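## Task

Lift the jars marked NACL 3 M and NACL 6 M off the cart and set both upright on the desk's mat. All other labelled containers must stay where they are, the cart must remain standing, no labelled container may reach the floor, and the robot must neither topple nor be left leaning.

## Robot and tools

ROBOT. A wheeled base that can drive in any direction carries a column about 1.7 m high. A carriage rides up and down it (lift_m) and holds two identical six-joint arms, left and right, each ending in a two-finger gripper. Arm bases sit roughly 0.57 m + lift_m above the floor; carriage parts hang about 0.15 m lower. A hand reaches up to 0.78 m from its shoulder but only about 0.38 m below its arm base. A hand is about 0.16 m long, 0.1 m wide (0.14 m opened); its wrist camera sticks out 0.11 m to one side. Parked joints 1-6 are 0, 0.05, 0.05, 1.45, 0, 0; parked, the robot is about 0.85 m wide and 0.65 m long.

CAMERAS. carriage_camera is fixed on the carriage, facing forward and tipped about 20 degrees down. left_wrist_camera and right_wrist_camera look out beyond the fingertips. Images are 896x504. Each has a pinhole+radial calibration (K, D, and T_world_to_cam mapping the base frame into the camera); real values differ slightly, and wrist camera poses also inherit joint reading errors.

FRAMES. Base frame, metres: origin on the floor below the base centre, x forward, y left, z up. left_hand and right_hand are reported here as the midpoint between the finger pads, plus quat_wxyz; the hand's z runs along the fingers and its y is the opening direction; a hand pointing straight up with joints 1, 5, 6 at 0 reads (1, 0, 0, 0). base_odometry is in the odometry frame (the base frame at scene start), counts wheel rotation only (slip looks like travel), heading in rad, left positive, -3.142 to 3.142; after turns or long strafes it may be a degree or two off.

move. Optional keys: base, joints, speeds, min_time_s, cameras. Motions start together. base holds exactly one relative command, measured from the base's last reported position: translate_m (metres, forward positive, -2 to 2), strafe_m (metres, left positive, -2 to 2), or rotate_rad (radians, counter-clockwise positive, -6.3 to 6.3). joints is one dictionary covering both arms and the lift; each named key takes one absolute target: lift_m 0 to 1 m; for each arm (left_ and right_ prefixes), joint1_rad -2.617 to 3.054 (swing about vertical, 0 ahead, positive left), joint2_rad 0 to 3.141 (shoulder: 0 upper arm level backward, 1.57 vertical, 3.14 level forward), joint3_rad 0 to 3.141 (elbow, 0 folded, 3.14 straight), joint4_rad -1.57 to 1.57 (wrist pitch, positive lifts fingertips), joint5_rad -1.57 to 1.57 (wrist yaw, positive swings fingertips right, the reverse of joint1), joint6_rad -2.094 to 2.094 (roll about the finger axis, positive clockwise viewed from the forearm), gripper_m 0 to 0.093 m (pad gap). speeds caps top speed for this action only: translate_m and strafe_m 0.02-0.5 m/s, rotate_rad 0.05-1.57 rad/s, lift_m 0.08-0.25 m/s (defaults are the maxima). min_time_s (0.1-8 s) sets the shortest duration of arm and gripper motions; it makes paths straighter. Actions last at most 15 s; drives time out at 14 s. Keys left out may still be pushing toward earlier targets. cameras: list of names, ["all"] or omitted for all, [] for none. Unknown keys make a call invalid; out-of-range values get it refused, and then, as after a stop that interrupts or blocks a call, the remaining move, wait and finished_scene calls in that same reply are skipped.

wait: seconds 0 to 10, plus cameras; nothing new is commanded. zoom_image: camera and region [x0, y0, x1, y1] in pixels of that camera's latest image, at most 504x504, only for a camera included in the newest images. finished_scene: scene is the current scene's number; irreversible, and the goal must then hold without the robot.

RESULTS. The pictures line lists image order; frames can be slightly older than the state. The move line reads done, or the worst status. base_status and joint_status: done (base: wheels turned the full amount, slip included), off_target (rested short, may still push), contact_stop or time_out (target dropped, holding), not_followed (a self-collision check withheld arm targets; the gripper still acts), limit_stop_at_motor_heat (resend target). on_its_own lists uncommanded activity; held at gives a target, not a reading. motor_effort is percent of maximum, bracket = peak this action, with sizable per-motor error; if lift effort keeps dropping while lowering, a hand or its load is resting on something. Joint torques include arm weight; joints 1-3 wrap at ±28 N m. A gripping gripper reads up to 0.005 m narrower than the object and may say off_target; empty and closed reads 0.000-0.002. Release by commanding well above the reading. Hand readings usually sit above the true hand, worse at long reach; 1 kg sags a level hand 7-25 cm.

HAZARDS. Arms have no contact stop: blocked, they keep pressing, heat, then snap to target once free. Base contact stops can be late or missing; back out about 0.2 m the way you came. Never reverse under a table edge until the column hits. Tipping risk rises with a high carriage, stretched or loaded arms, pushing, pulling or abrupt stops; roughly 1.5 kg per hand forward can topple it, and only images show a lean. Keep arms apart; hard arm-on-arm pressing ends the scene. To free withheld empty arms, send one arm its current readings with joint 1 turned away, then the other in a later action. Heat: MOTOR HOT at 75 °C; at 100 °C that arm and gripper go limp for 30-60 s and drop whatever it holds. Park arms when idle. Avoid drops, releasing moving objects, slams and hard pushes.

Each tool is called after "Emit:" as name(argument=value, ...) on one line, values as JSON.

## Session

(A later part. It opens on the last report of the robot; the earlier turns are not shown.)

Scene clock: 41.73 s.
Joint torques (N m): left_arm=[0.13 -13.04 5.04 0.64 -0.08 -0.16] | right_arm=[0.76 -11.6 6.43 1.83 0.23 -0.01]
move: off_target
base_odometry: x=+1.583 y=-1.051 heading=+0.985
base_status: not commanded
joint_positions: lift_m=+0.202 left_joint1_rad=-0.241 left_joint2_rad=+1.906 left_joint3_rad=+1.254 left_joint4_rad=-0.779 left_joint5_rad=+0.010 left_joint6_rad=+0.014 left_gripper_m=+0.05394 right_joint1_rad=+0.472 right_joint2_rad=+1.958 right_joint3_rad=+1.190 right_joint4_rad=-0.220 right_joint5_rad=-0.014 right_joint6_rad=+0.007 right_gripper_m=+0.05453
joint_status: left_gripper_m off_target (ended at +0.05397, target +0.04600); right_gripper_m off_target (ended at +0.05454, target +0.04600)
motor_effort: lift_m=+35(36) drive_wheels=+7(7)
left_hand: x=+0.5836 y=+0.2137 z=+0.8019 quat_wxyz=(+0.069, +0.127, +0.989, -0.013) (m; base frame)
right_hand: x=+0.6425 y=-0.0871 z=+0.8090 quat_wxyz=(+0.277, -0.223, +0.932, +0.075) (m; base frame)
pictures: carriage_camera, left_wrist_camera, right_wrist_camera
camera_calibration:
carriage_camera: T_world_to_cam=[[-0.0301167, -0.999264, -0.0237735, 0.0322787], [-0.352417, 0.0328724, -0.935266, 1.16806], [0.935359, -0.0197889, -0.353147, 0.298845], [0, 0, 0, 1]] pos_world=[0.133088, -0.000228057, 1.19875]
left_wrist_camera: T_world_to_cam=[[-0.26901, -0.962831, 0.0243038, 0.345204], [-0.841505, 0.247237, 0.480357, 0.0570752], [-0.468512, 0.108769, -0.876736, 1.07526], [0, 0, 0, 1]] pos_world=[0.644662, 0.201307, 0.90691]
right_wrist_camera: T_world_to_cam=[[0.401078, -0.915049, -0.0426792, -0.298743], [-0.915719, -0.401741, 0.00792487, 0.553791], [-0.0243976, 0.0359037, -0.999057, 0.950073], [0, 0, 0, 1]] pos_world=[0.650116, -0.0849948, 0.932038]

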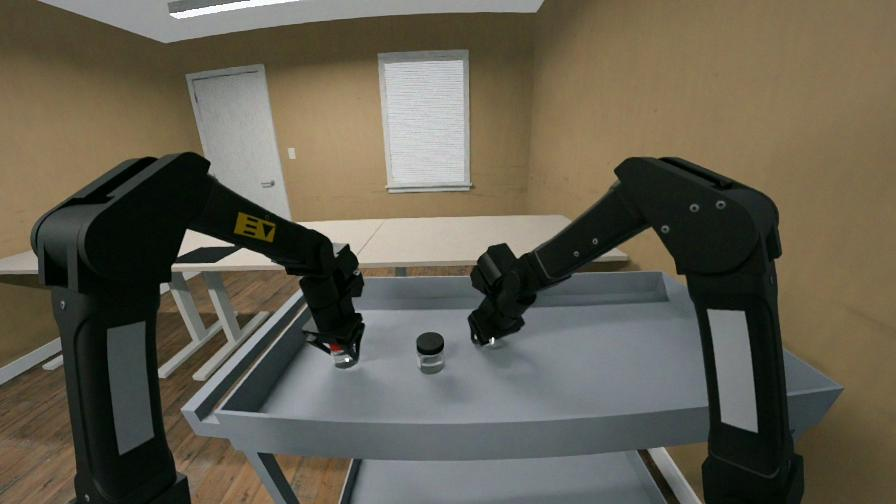

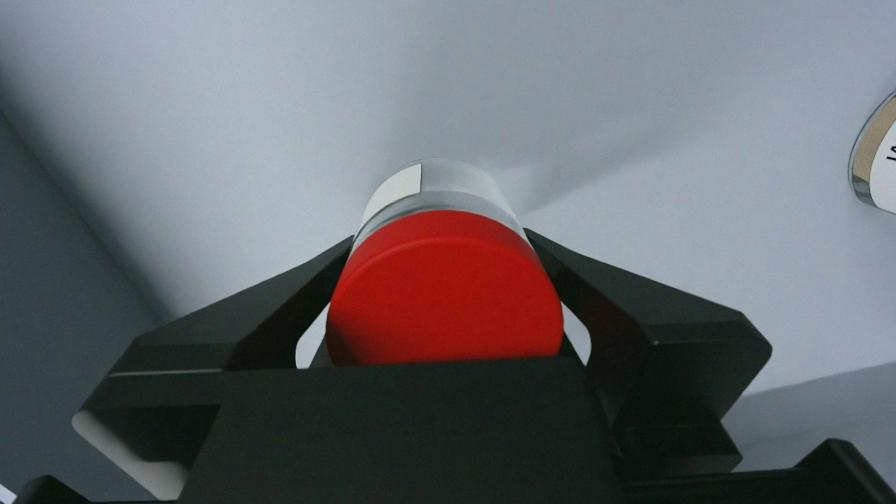

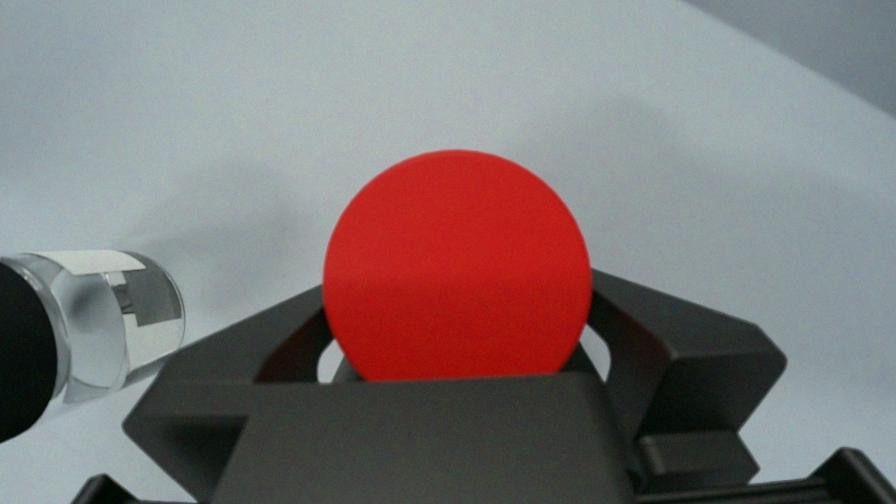

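Emit:
move(joints={"lift_m":0.42}, speeds={"lift_m":0.12}, cameras=[])

Emit:
move(base={"translate_m":-0.12}, speeds={"translate_m":0.15}, joints={"left_joint1_rad":-0.50,"left_joint2_rad":2.065,"left_joint3_rad":1.543,"left_joint4_rad":-0.9,"right_joint1_rad":0.5}, min_time_s=2.5, cameras=["carriage_camera"])

Emit:
move(base={"strafe_m":1.225}, speeds={"strafe_m":0.35}, cameras=["carriage_camera"])

Scene clock: 51.03 s.
Joint torques (N m): left_arm=[0.06 -13.03 5.49 0.64 -0.08 -0.16] | right_arm=[0.8 -11.56 6.76 1.89 0.22 -0.02]
move: done
base_odometry: x=+1.583 y=-1.051 heading=+0.985
base_status: not commanded
joint_positions: lift_m=+0.420 left_joint1_rad=-0.241 left_joint2_rad=+1.906 left_joint3_rad=+1.250 left_joint4_rad=-0.778 left_joint5_rad=+0.010 left_joint6_rad=+0.014 left_gripper_m=+0.05393 right_joint1_rad=+0.472 right_joint2_rad=+1.958 right_joint3_rad=+1.186 right_joint4_rad=-0.227 right_joint5_rad=-0.014 right_joint6_rad=+0.007 right_gripper_m=+0.05452
joint_status: all done
motor_effort: lift_m=+43(52) drive_wheels=+7(8)
left_hand: x=+0.5824 y=+0.2141 z=+1.0182 quat_wxyz=(+0.067, +0.127, +0.989, -0.013) (m; base frame)
right_hand: x=+0.6400 y=-0.0883 z=+1.0240 quat_wxyz=(+0.272, -0.223, +0.933, +0.073) (m; base frame)
pictures: none
No camera images: "cameras" was empty.

Scene clock: 53.83 s.
Joint torques (N m): left_arm=[-0.95 -11.78 8.69 0.44 -0.06 -0.16] | right_arm=[0.8 -11.54 6.76 1.89 0.2 -0.01]
move: done
base_odometry: x=+1.517 y=-1.151 heading=+0.985
base_status: done
joint_positions: lift_m=+0.420 left_joint1_rad=-0.494 left_joint2_rad=+2.059 left_joint3_rad=+1.507 left_joint4_rad=-0.893 left_joint5_rad=+0.008 left_joint6_rad=+0.014 left_gripper_m=+0.05393 right_joint1_rad=+0.494 right_joint2_rad=+1.958 right_joint3_rad=+1.186 right_joint4_rad=-0.227 right_joint5_rad=-0.012 right_joint6_rad=+0.007 right_gripper_m=+0.05452
joint_status: all done
motor_effort: lift_m=+43(43) drive_wheels=+0(14)
left_hand: x=+0.5868 y=+0.1065 z=+1.0260 quat_wxyz=(+0.060, +0.251, +0.966, -0.019) (m; base frame)
right_hand: x=+0.6354 y=-0.0798 z=+1.0240 quat_wxyz=(+0.272, -0.233, +0.931, +0.075) (m; base frame)
pictures: carriage_camera
camera_calibration:
carriage_camera: T_world_to_cam=[[-0.0301167, -0.999264, -0.0237735, 0.0374474], [-0.352417, 0.0328724, -0.935266, 1.3714], [0.935359, -0.0197889, -0.353147, 0.375624], [0, 0, 0, 1]] pos_world=[0.133088, -0.000228057, 1.41616]

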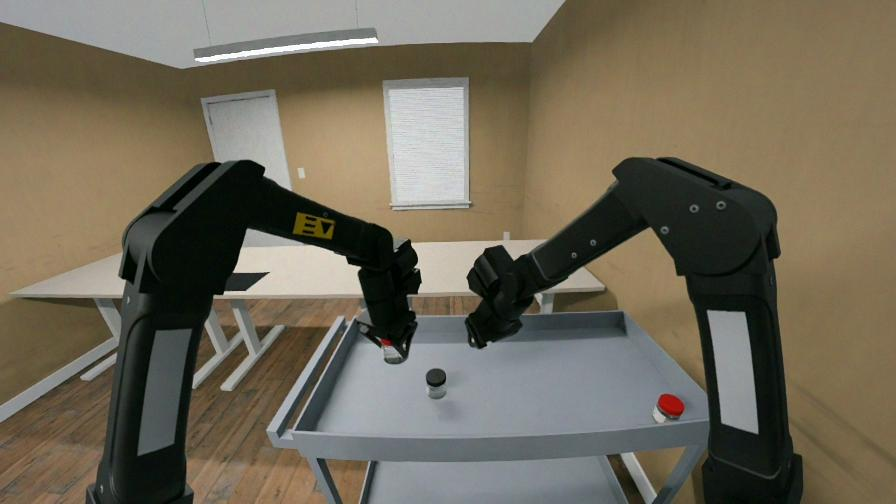

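Scene clock: 59.23 s.
Joint torques (N m): left_arm=[-0.46 -11.78 8.66 0.49 -0.05 -0.16] | right_arm=[0.46 -11.55 6.79 1.89 0.18 -0.01]
move: done
base_odometry: x=+0.496 y=-0.473 heading=+0.985
base_status: done
joint_positions: lift_m=+0.420 left_joint1_rad=-0.499 left_joint2_rad=+2.059 left_joint3_rad=+1.507 left_joint4_rad=-0.897 left_joint5_rad=+0.007 left_joint6_rad=+0.014 left_gripper_m=+0.05393 right_joint1_rad=+0.499 right_joint2_rad=+1.958 right_joint3_rad=+1.186 right_joint4_rad=-0.227 right_joint5_rad=-0.010 right_joint6_rad=+0.007 right_gripper_m=+0.05452
joint_status: not commanded
motor_effort: lift_m=+42(44) drive_wheels=-1(17)
left_hand: x=+0.5852 y=+0.1054 z=+1.0259 quat_wxyz=(+0.058, +0.253, +0.965, -0.018) (m; base frame)
right_hand: x=+0.6345 y=-0.0780 z=+1.0240 quat_wxyz=(+0.272, -0.235, +0.930, +0.075) (m; base frame)
pictures: carriage_camera
camera_calibration:
carriage_camera: T_world_to_cam=[[-0.0301167, -0.999264, -0.0237735, 0.0374474], [-0.352417, 0.0328724, -0.935266, 1.3714], [0.935359, -0.0197889, -0.353147, 0.375624], [0, 0, 0, 1]] pos_world=[0.133088, -0.000228057, 1.41616]

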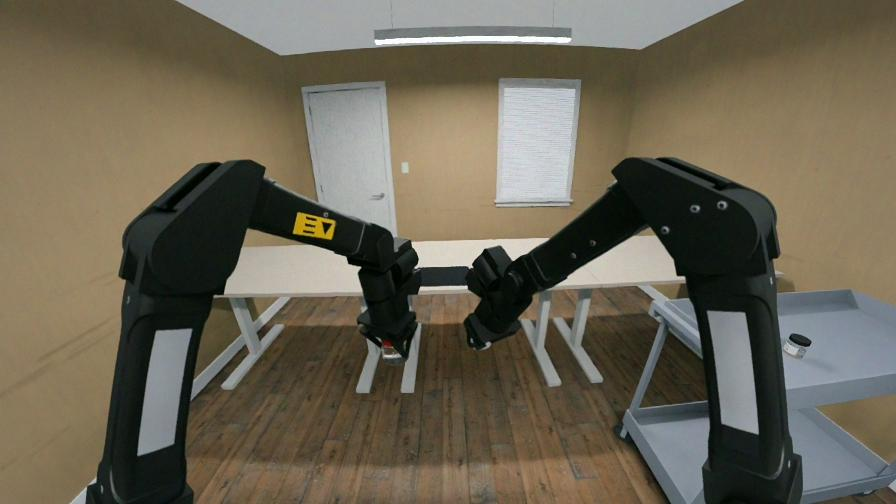

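Emit:
move(base={"translate_m":0.78}, speeds={"translate_m":0.3})

Scene clock: 63.73 s.
Joint torques (N m): left_arm=[-0.43 -12.03 8.65 0.48 -0.05 -0.16] | right_arm=[0.1 -11.58 6.79 1.9 0.19 -0.01]
move: done
base_odometry: x=+0.927 y=+0.177 heading=+0.986
base_status: done
joint_positions: lift_m=+0.420 left_joint1_rad=-0.500 left_joint2_rad=+2.061 left_joint3_rad=+1.507 left_joint4_rad=-0.899 left_joint5_rad=+0.007 left_joint6_rad=+0.014 left_gripper_m=+0.05393 right_joint1_rad=+0.500 right_joint2_rad=+1.958 right_joint3_rad=+1.186 right_joint4_rad=-0.227 right_joint5_rad=-0.010 right_joint6_rad=+0.007 right_gripper_m=+0.05452
joint_status: not commanded
motor_effort: lift_m=+43(43) drive_wheels=-4(20)
left_hand: x=+0.5842 y=+0.1054 z=+1.0249 quat_wxyz=(+0.056, +0.254, +0.965, -0.018) (m; base frame)
right_hand: x=+0.6341 y=-0.0776 z=+1.0239 quat_wxyz=(+0.271, -0.235, +0.930, +0.075) (m; base frame)
pictures: carriage_camera, left_wrist_camera, right_wrist_camera
camera_calibration:
carriage_camera: T_world_to_cam=[[-0.0301167, -0.999264, -0.0237735, 0.0374474], [-0.352417, 0.0328724, -0.935266, 1.3714], [0.935359, -0.0197889, -0.353147, 0.375624], [0, 0, 0, 1]] pos_world=[0.133088, -0.000228057, 1.41616]
left_wrist_camera: T_world_to_cam=[[-0.505537, -0.862524, 0.022007, 0.365628], [-0.740982, 0.447084, 0.50106, -0.123789], [-0.442015, 0.236998, -0.865133, 1.24197], [0, 0, 0, 1]] pos_world=[0.642085, 0.0763618, 1.12845]
right_wrist_camera: T_world_to_cam=[[0.423828, -0.904911, -0.0387982, -0.295148], [-0.905111, -0.424743, 0.0191556, 0.528246], [-0.0338134, 0.026998, -0.999063, 1.16957], [0, 0, 0, 1]] pos_world=[0.642761, -0.0742905, 1.14691]

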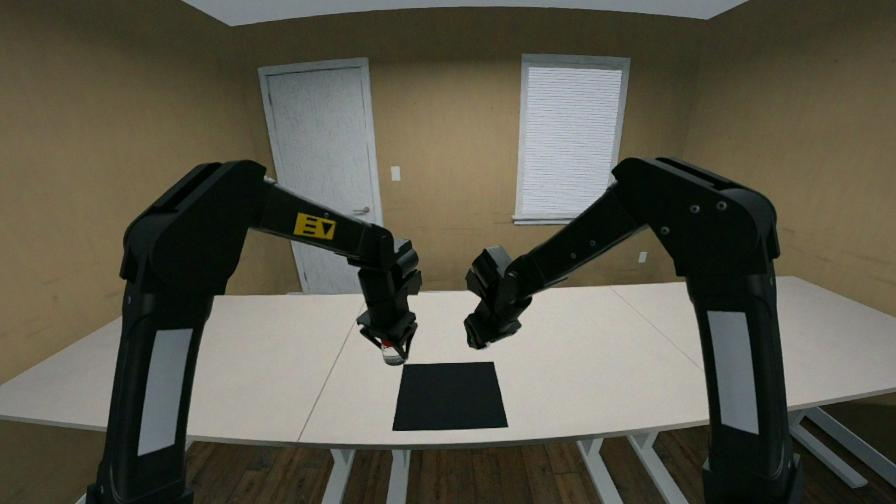

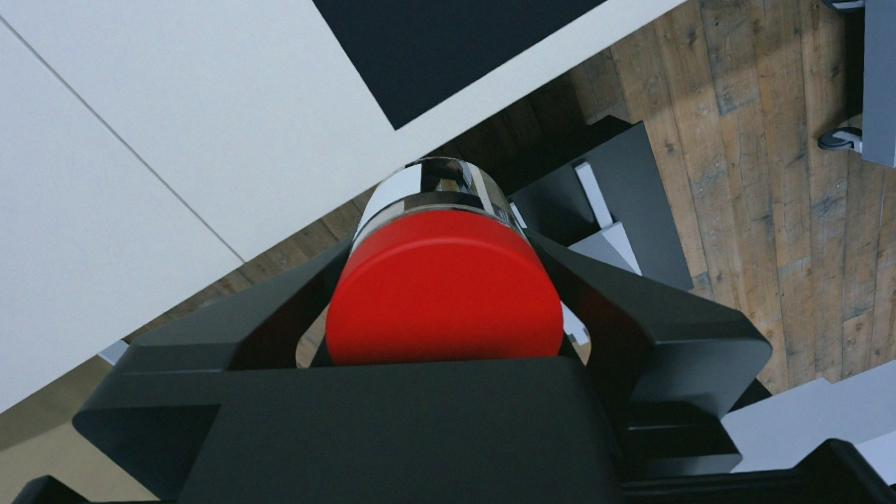

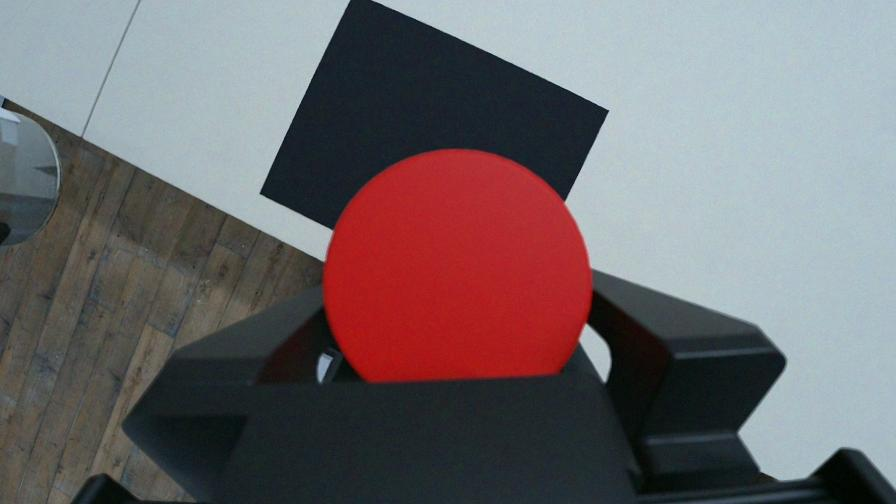

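Emit:
move(base={"translate_m":0.1}, speeds={"translate_m":0.12}, cameras=[])

Emit:
move(joints={"lift_m":0.2}, speeds={"lift_m":0.15})

Emit:
zoom_image(camera="carriage_camera", region=[340, 250, 580, 450])

Scene clock: 67.07 s.
Joint torques (N m): left_arm=[-0.42 -11.93 8.66 0.53 -0.05 -0.16] | right_arm=[-0.03 -11.48 6.78 1.9 0.19 -0.02]
move: done
base_odometry: x=+0.982 y=+0.261 heading=+0.986
base_status: done
joint_positions: lift_m=+0.420 left_joint1_rad=-0.500 left_joint2_rad=+2.061 left_joint3_rad=+1.507 left_joint4_rad=-0.902 left_joint5_rad=+0.007 left_joint6_rad=+0.014 left_gripper_m=+0.05393 right_joint1_rad=+0.502 right_joint2_rad=+1.958 right_joint3_rad=+1.186 right_joint4_rad=-0.228 right_joint5_rad=-0.010 right_joint6_rad=+0.007 right_gripper_m=+0.05451
joint_status: not commanded
motor_effort: lift_m=+43(43) drive_wheels=-3(19)
left_hand: x=+0.5836 y=+0.1056 z=+1.0248 quat_wxyz=(+0.054, +0.254, +0.965, -0.017) (m; base frame)
right_hand: x=+0.6336 y=-0.0768 z=+1.0239 quat_wxyz=(+0.271, -0.236, +0.930, +0.076) (m; base frame)
pictures: none
No camera images: "cameras" was empty.

Scene clock: 68.97 s.
Joint torques (N m): left_arm=[-0.32 -13.15 8.01 0.51 -0.05 -0.16] | right_arm=[-0.01 -11.41 6.9 1.92 0.18 -0.01]
move: done
base_odometry: x=+0.982 y=+0.261 heading=+0.986
base_status: not commanded
joint_positions: lift_m=+0.200 left_joint1_rad=-0.500 left_joint2_rad=+2.072 left_joint3_rad=+1.517 left_joint4_rad=-0.903 left_joint5_rad=+0.007 left_joint6_rad=+0.014 left_gripper_m=+0.05393 right_joint1_rad=+0.502 right_joint2_rad=+1.956 right_joint3_rad=+1.185 right_joint4_rad=-0.230 right_joint5_rad=-0.010 right_joint6_rad=+0.007 right_gripper_m=+0.05451
joint_status: all done
motor_effort: lift_m=+36(37) drive_wheels=-3(7)
left_hand: x=+0.5856 y=+0.1045 z=+0.8040 quat_wxyz=(+0.054, +0.254, +0.966, -0.017) (m; base frame)
right_hand: x=+0.6331 y=-0.0771 z=+0.8045 quat_wxyz=(+0.271, -0.236, +0.930, +0.075) (m; base frame)
pictures: carriage_camera, left_wrist_camera, right_wrist_camera
camera_calibration:
carriage_camera: T_world_to_cam=[[-0.0301167, -0.999264, -0.0237735, 0.03223], [-0.352417, 0.0328724, -0.935266, 1.16614], [0.935359, -0.0197889, -0.353147, 0.298121], [0, 0, 0, 1]] pos_world=[0.133088, -0.000228057, 1.1967]
left_wrist_camera: T_world_to_cam=[[-0.505439, -0.862587, 0.0217753, 0.370582], [-0.739566, 0.446078, 0.504041, -0.0148004], [-0.444492, 0.238658, -0.863405, 1.05157], [0, 0, 0, 1]] pos_world=[0.643777, 0.0752956, 0.907324]
right_wrist_camera: T_world_to_cam=[[0.425489, -0.904137, -0.0386804, -0.303896], [-0.904266, -0.42645, 0.0210591, 0.529522], [-0.0355355, 0.0260169, -0.99903, 0.951315], [0, 0, 0, 1]] pos_world=[0.641939, -0.0736989, 0.927486]

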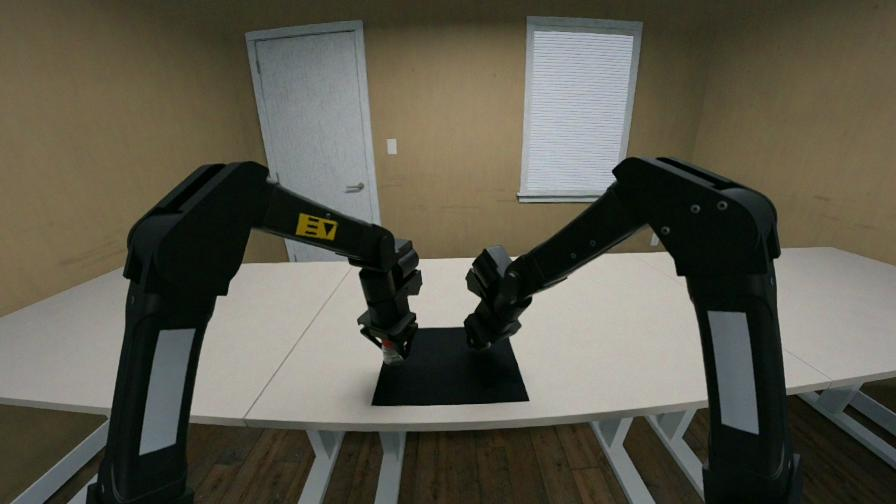

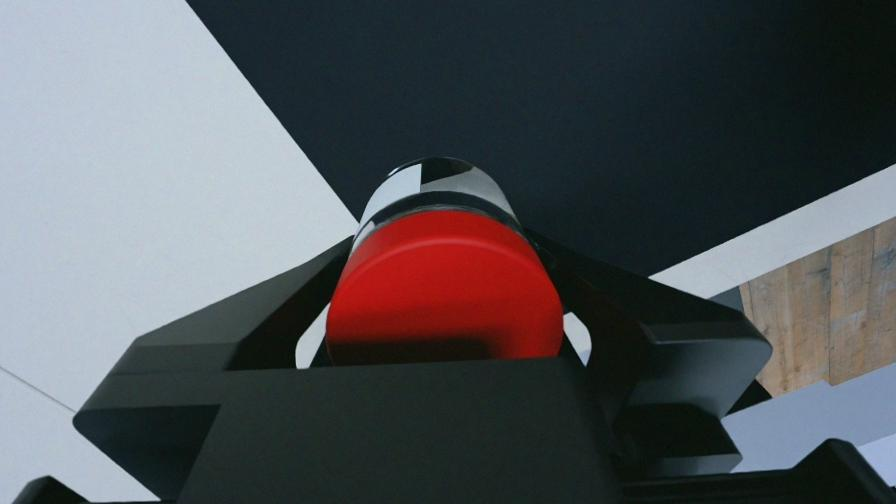

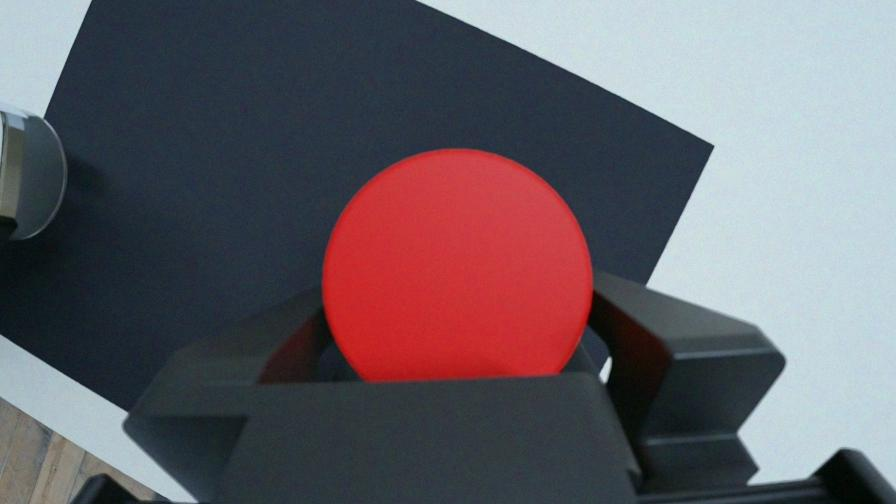

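Scaled by 2.100.

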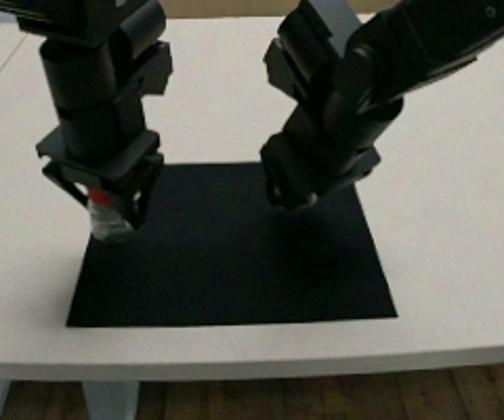

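Emit:
move(joints={"lift_m":0.175,"left_joint1_rad":-0.54}, speeds={"lift_m":0.08}, cameras=["carriage_camera"])

Emit:
move(joints={"lift_m":0.165}, speeds={"lift_m":0.08}, cameras=["left_wrist_camera","right_wrist_camera"])

Scene clock: 70.20 s.
Joint torques (N m): left_arm=[-0.18 -13.23 7.5 0.55 -0.04 -0.16] | right_arm=[0.21 -10.97 6.89 1.89 0.18 -0.01]
move: done
base_odometry: x=+0.982 y=+0.260 heading=+0.986
base_status: not commanded
joint_positions: lift_m=+0.175 left_joint1_rad=-0.541 left_joint2_rad=+2.074 left_joint3_rad=+1.519 left_joint4_rad=-0.903 left_joint5_rad=+0.006 left_joint6_rad=+0.014 left_gripper_m=+0.05392 right_joint1_rad=+0.501 right_joint2_rad=+1.953 right_joint3_rad=+1.185 right_joint4_rad=-0.225 right_joint5_rad=-0.010 right_joint6_rad=+0.007 right_gripper_m=+0.05451
joint_status: all done
motor_effort: lift_m=+35(36) drive_wheels=-2(7)
left_hand: x=+0.5774 y=+0.0899 z=+0.7787 quat_wxyz=(+0.053, +0.274, +0.960, -0.018) (m; base frame)
right_hand: x=+0.6344 y=-0.0766 z=+0.7820 quat_wxyz=(+0.275, -0.236, +0.929, +0.076) (m; base frame)
pictures: carriage_camera
camera_calibration:
carriage_camera: T_world_to_cam=[[-0.0301167, -0.999264, -0.0237735, 0.0316373], [-0.352417, 0.0328724, -0.935266, 1.14282], [0.935359, -0.0197889, -0.353147, 0.289317], [0, 0, 0, 1]] pos_world=[0.133088, -0.000228057, 1.17177]

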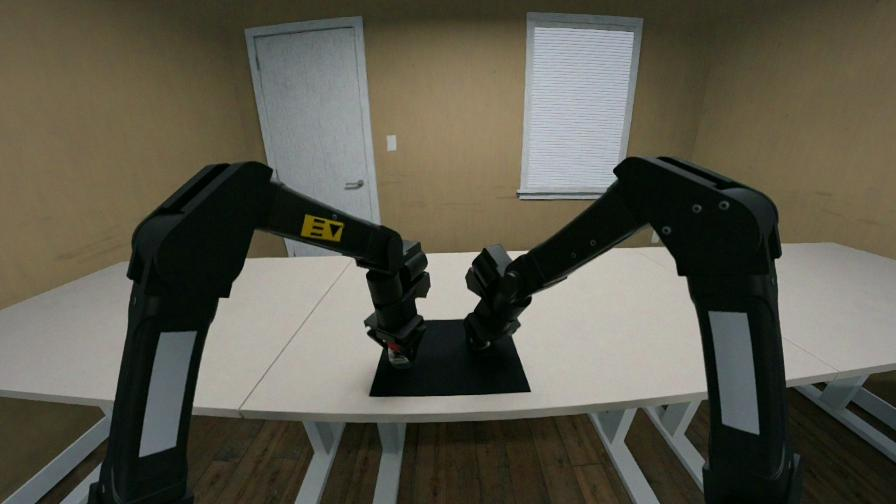

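Scene clock: 70.70 s.
Joint torques (N m): left_arm=[-0.35 -12.79 6.97 0.57 -0.03 -0.16] | right_arm=[0.03 -9.39 6.97 1.94 0.18 -0.01]
move: done
base_odometry: x=+0.982 y=+0.260 heading=+0.986
base_status: not commanded
joint_positions: lift_m=+0.166 left_joint1_rad=-0.541 left_joint2_rad=+2.068 left_joint3_rad=+1.528 left_joint4_rad=-0.911 left_joint5_rad=+0.005 left_joint6_rad=+0.014 left_gripper_m=+0.05392 right_joint1_rad=+0.501 right_joint2_rad=+1.935 right_joint3_rad=+1.185 right_joint4_rad=-0.227 right_joint5_rad=-0.010 right_joint6_rad=+0.007 right_gripper_m=+0.05451
joint_status: all done
motor_effort: lift_m=+33(33) drive_wheels=+8(8)
left_hand: x=+0.5789 y=+0.0891 z=+0.7737 quat_wxyz=(+0.057, +0.273, +0.960, -0.018) (m; base frame)
right_hand: x=+0.6354 y=-0.0760 z=+0.7802 quat_wxyz=(+0.282, -0.235, +0.927, +0.078) (m; base frame)
pictures: left_wrist_camera, right_wrist_camera
camera_calibration:
left_wrist_camera: T_world_to_cam=[[-0.540207, -0.841293, 0.0200562, 0.374129], [-0.724172, 0.476878, 0.498159, -0.0047464], [-0.428662, 0.254585, -0.866854, 1.01813], [0, 0, 0, 1]] pos_world=[0.635104, 0.0578139, 0.877434]
right_wrist_camera: T_world_to_cam=[[0.426015, -0.903822, -0.0402244, -0.303966], [-0.904616, -0.426208, -0.00406979, 0.552445], [-0.0134656, 0.0381214, -0.999182, 0.914032], [0, 0, 0, 1]] pos_world=[0.641552, -0.074119, 0.903306]

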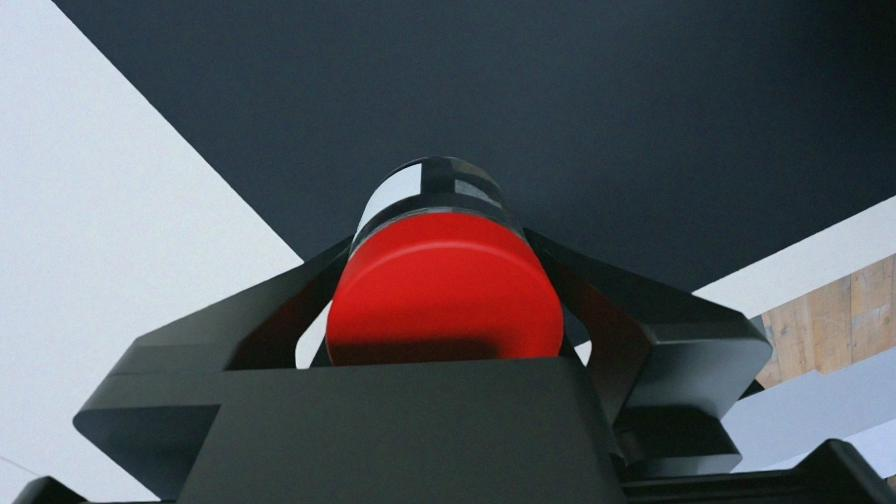

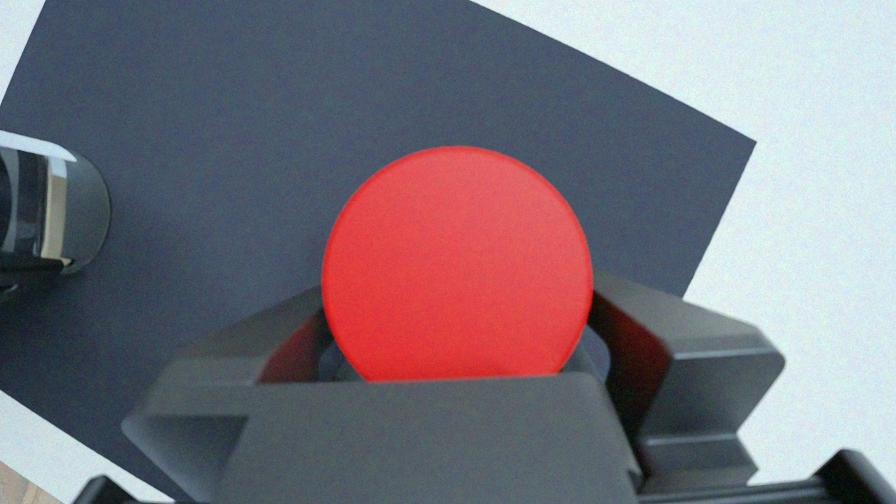

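Emit:
move(joints={"left_gripper_m":0.093,"right_gripper_m":0.093}, min_time_s=1.5, cameras=["left_wrist_camera","right_wrist_camera"])

Emit:
move(joints={"lift_m":0.3,"right_joint2_rad":1.75}, speeds={"lift_m":0.1}, min_time_s=1.4, cameras=["carriage_camera"])

Emit:
zoom_image(camera="carriage_camera", region=[340, 280, 580, 480])

Scene clock: 73.30 s.
Joint torques (N m): left_arm=[-0.35 -12.71 6.97 0.62 -0.03 -0.16] | right_arm=[0.03 -9.36 6.97 1.91 0.19 -0.01]
move: done
base_odometry: x=+0.982 y=+0.260 heading=+0.986
base_status: not commanded
joint_positions: lift_m=+0.165 left_joint1_rad=-0.541 left_joint2_rad=+2.068 left_joint3_rad=+1.528 left_joint4_rad=-0.910 left_joint5_rad=+0.005 left_joint6_rad=+0.014 left_gripper_m=+0.09297 right_joint1_rad=+0.501 right_joint2_rad=+1.935 right_joint3_rad=+1.185 right_joint4_rad=-0.225 right_joint5_rad=-0.010 right_joint6_rad=+0.007 right_gripper_m=+0.09289
joint_status: all done
motor_effort: lift_m=+32(33) drive_wheels=+7(8)
left_hand: x=+0.5790 y=+0.0891 z=+0.7736 quat_wxyz=(+0.057, +0.273, +0.960, -0.018) (m; base frame)
right_hand: x=+0.6357 y=-0.0759 z=+0.7803 quat_wxyz=(+0.283, -0.235, +0.926, +0.079) (m; base frame)
pictures: left_wrist_camera, right_wrist_camera
camera_calibration:
left_wrist_camera: T_world_to_cam=[[-0.540214, -0.841289, 0.0200449, 0.374145], [-0.724335, 0.476976, 0.497828, -0.00429914], [-0.428378, 0.254414, -0.867044, 1.01813], [0, 0, 0, 1]] pos_world=[0.63515, 0.0577864, 0.877407]
right_wrist_camera: T_world_to_cam=[[0.426069, -0.903792, -0.0403172, -0.303901], [-0.90461, -0.426205, -0.00559283, 0.55394], [-0.0121286, 0.0388542, -0.999171, 0.913375], [0, 0, 0, 1]] pos_world=[0.64166, -0.07406, 0.903463]

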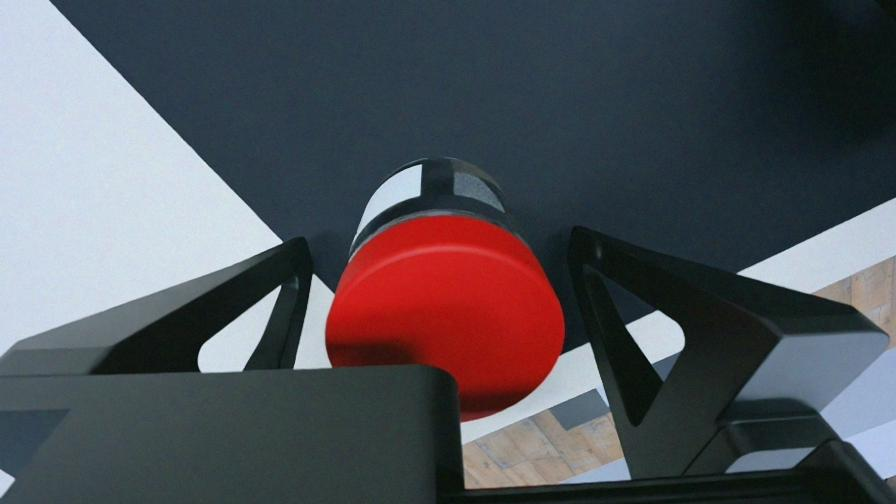

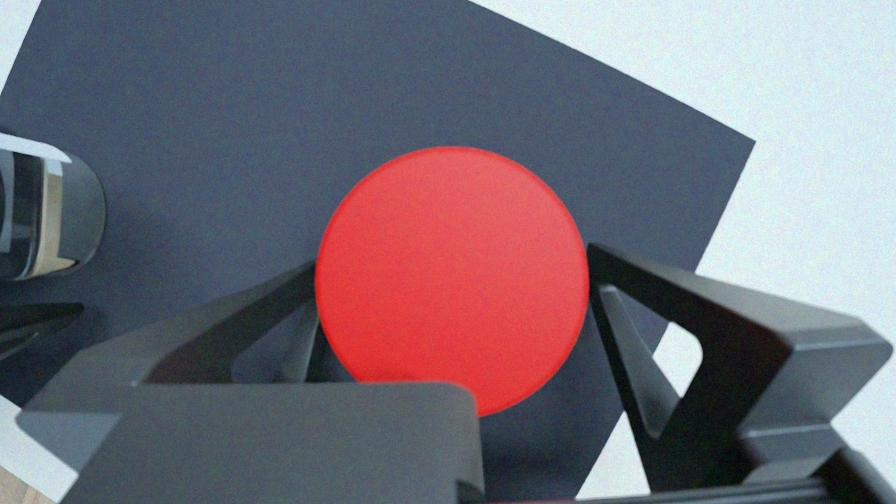

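Scene clock: 75.03 s.
Joint torques (N m): left_arm=[-0.47 -13.05 6.86 0.58 -0.04 -0.16] | right_arm=[-0.01 -10.88 7.53 2.18 0.19 -0.02]
move: done
base_odometry: x=+0.982 y=+0.260 heading=+0.986
base_status: not commanded
joint_positions: lift_m=+0.300 left_joint1_rad=-0.541 left_joint2_rad=+2.071 left_joint3_rad=+1.528 left_joint4_rad=-0.908 left_joint5_rad=+0.005 left_joint6_rad=+0.014 left_gripper_m=+0.09297 right_joint1_rad=+0.501 right_joint2_rad=+1.774 right_joint3_rad=+1.185 right_joint4_rad=-0.222 right_joint5_rad=-0.010 right_joint6_rad=+0.007 right_gripper_m=+0.09289
joint_status: all done
motor_effort: lift_m=+42(51) drive_wheels=+7(8)
left_hand: x=+0.5792 y=+0.0890 z=+0.9068 quat_wxyz=(+0.057, +0.274, +0.960, -0.018) (m; base frame)
right_hand: x=+0.6423 y=-0.0723 z=+0.9885 quat_wxyz=(+0.358, -0.229, +0.900, +0.098) (m; base frame)
pictures: carriage_camera
camera_calibration:
carriage_camera: T_world_to_cam=[[-0.0301167, -0.999264, -0.0237735, 0.0345955], [-0.352417, 0.0328724, -0.935266, 1.2592], [0.935359, -0.0197889, -0.353147, 0.333259], [0, 0, 0, 1]] pos_world=[0.133088, -0.000228057, 1.2962]

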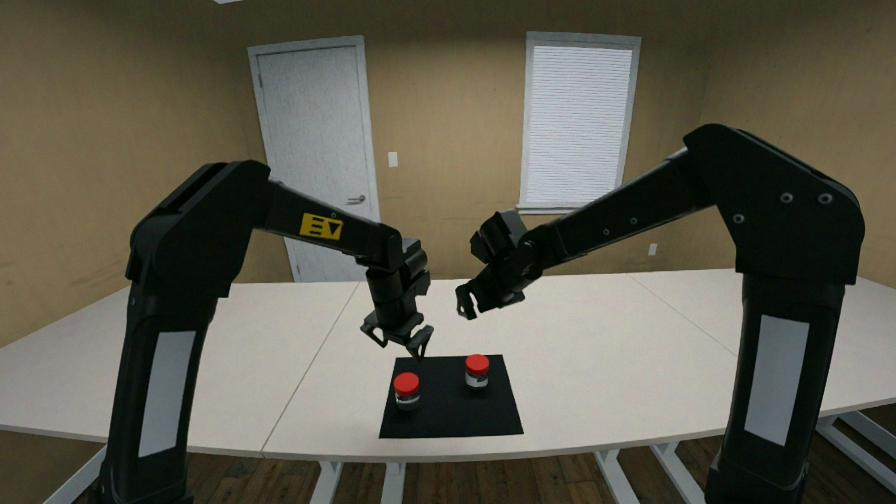

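Scaled by 2.100.

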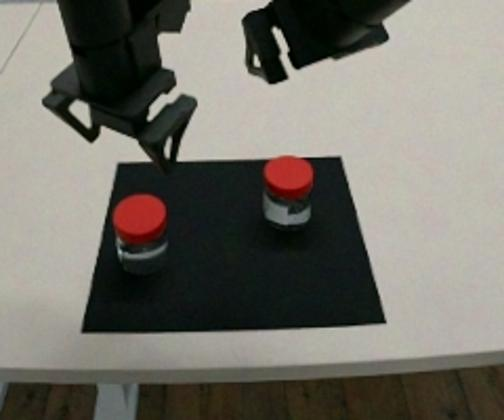

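Emit:
finished_scene(scene=3)

The scene is finished: the task was done.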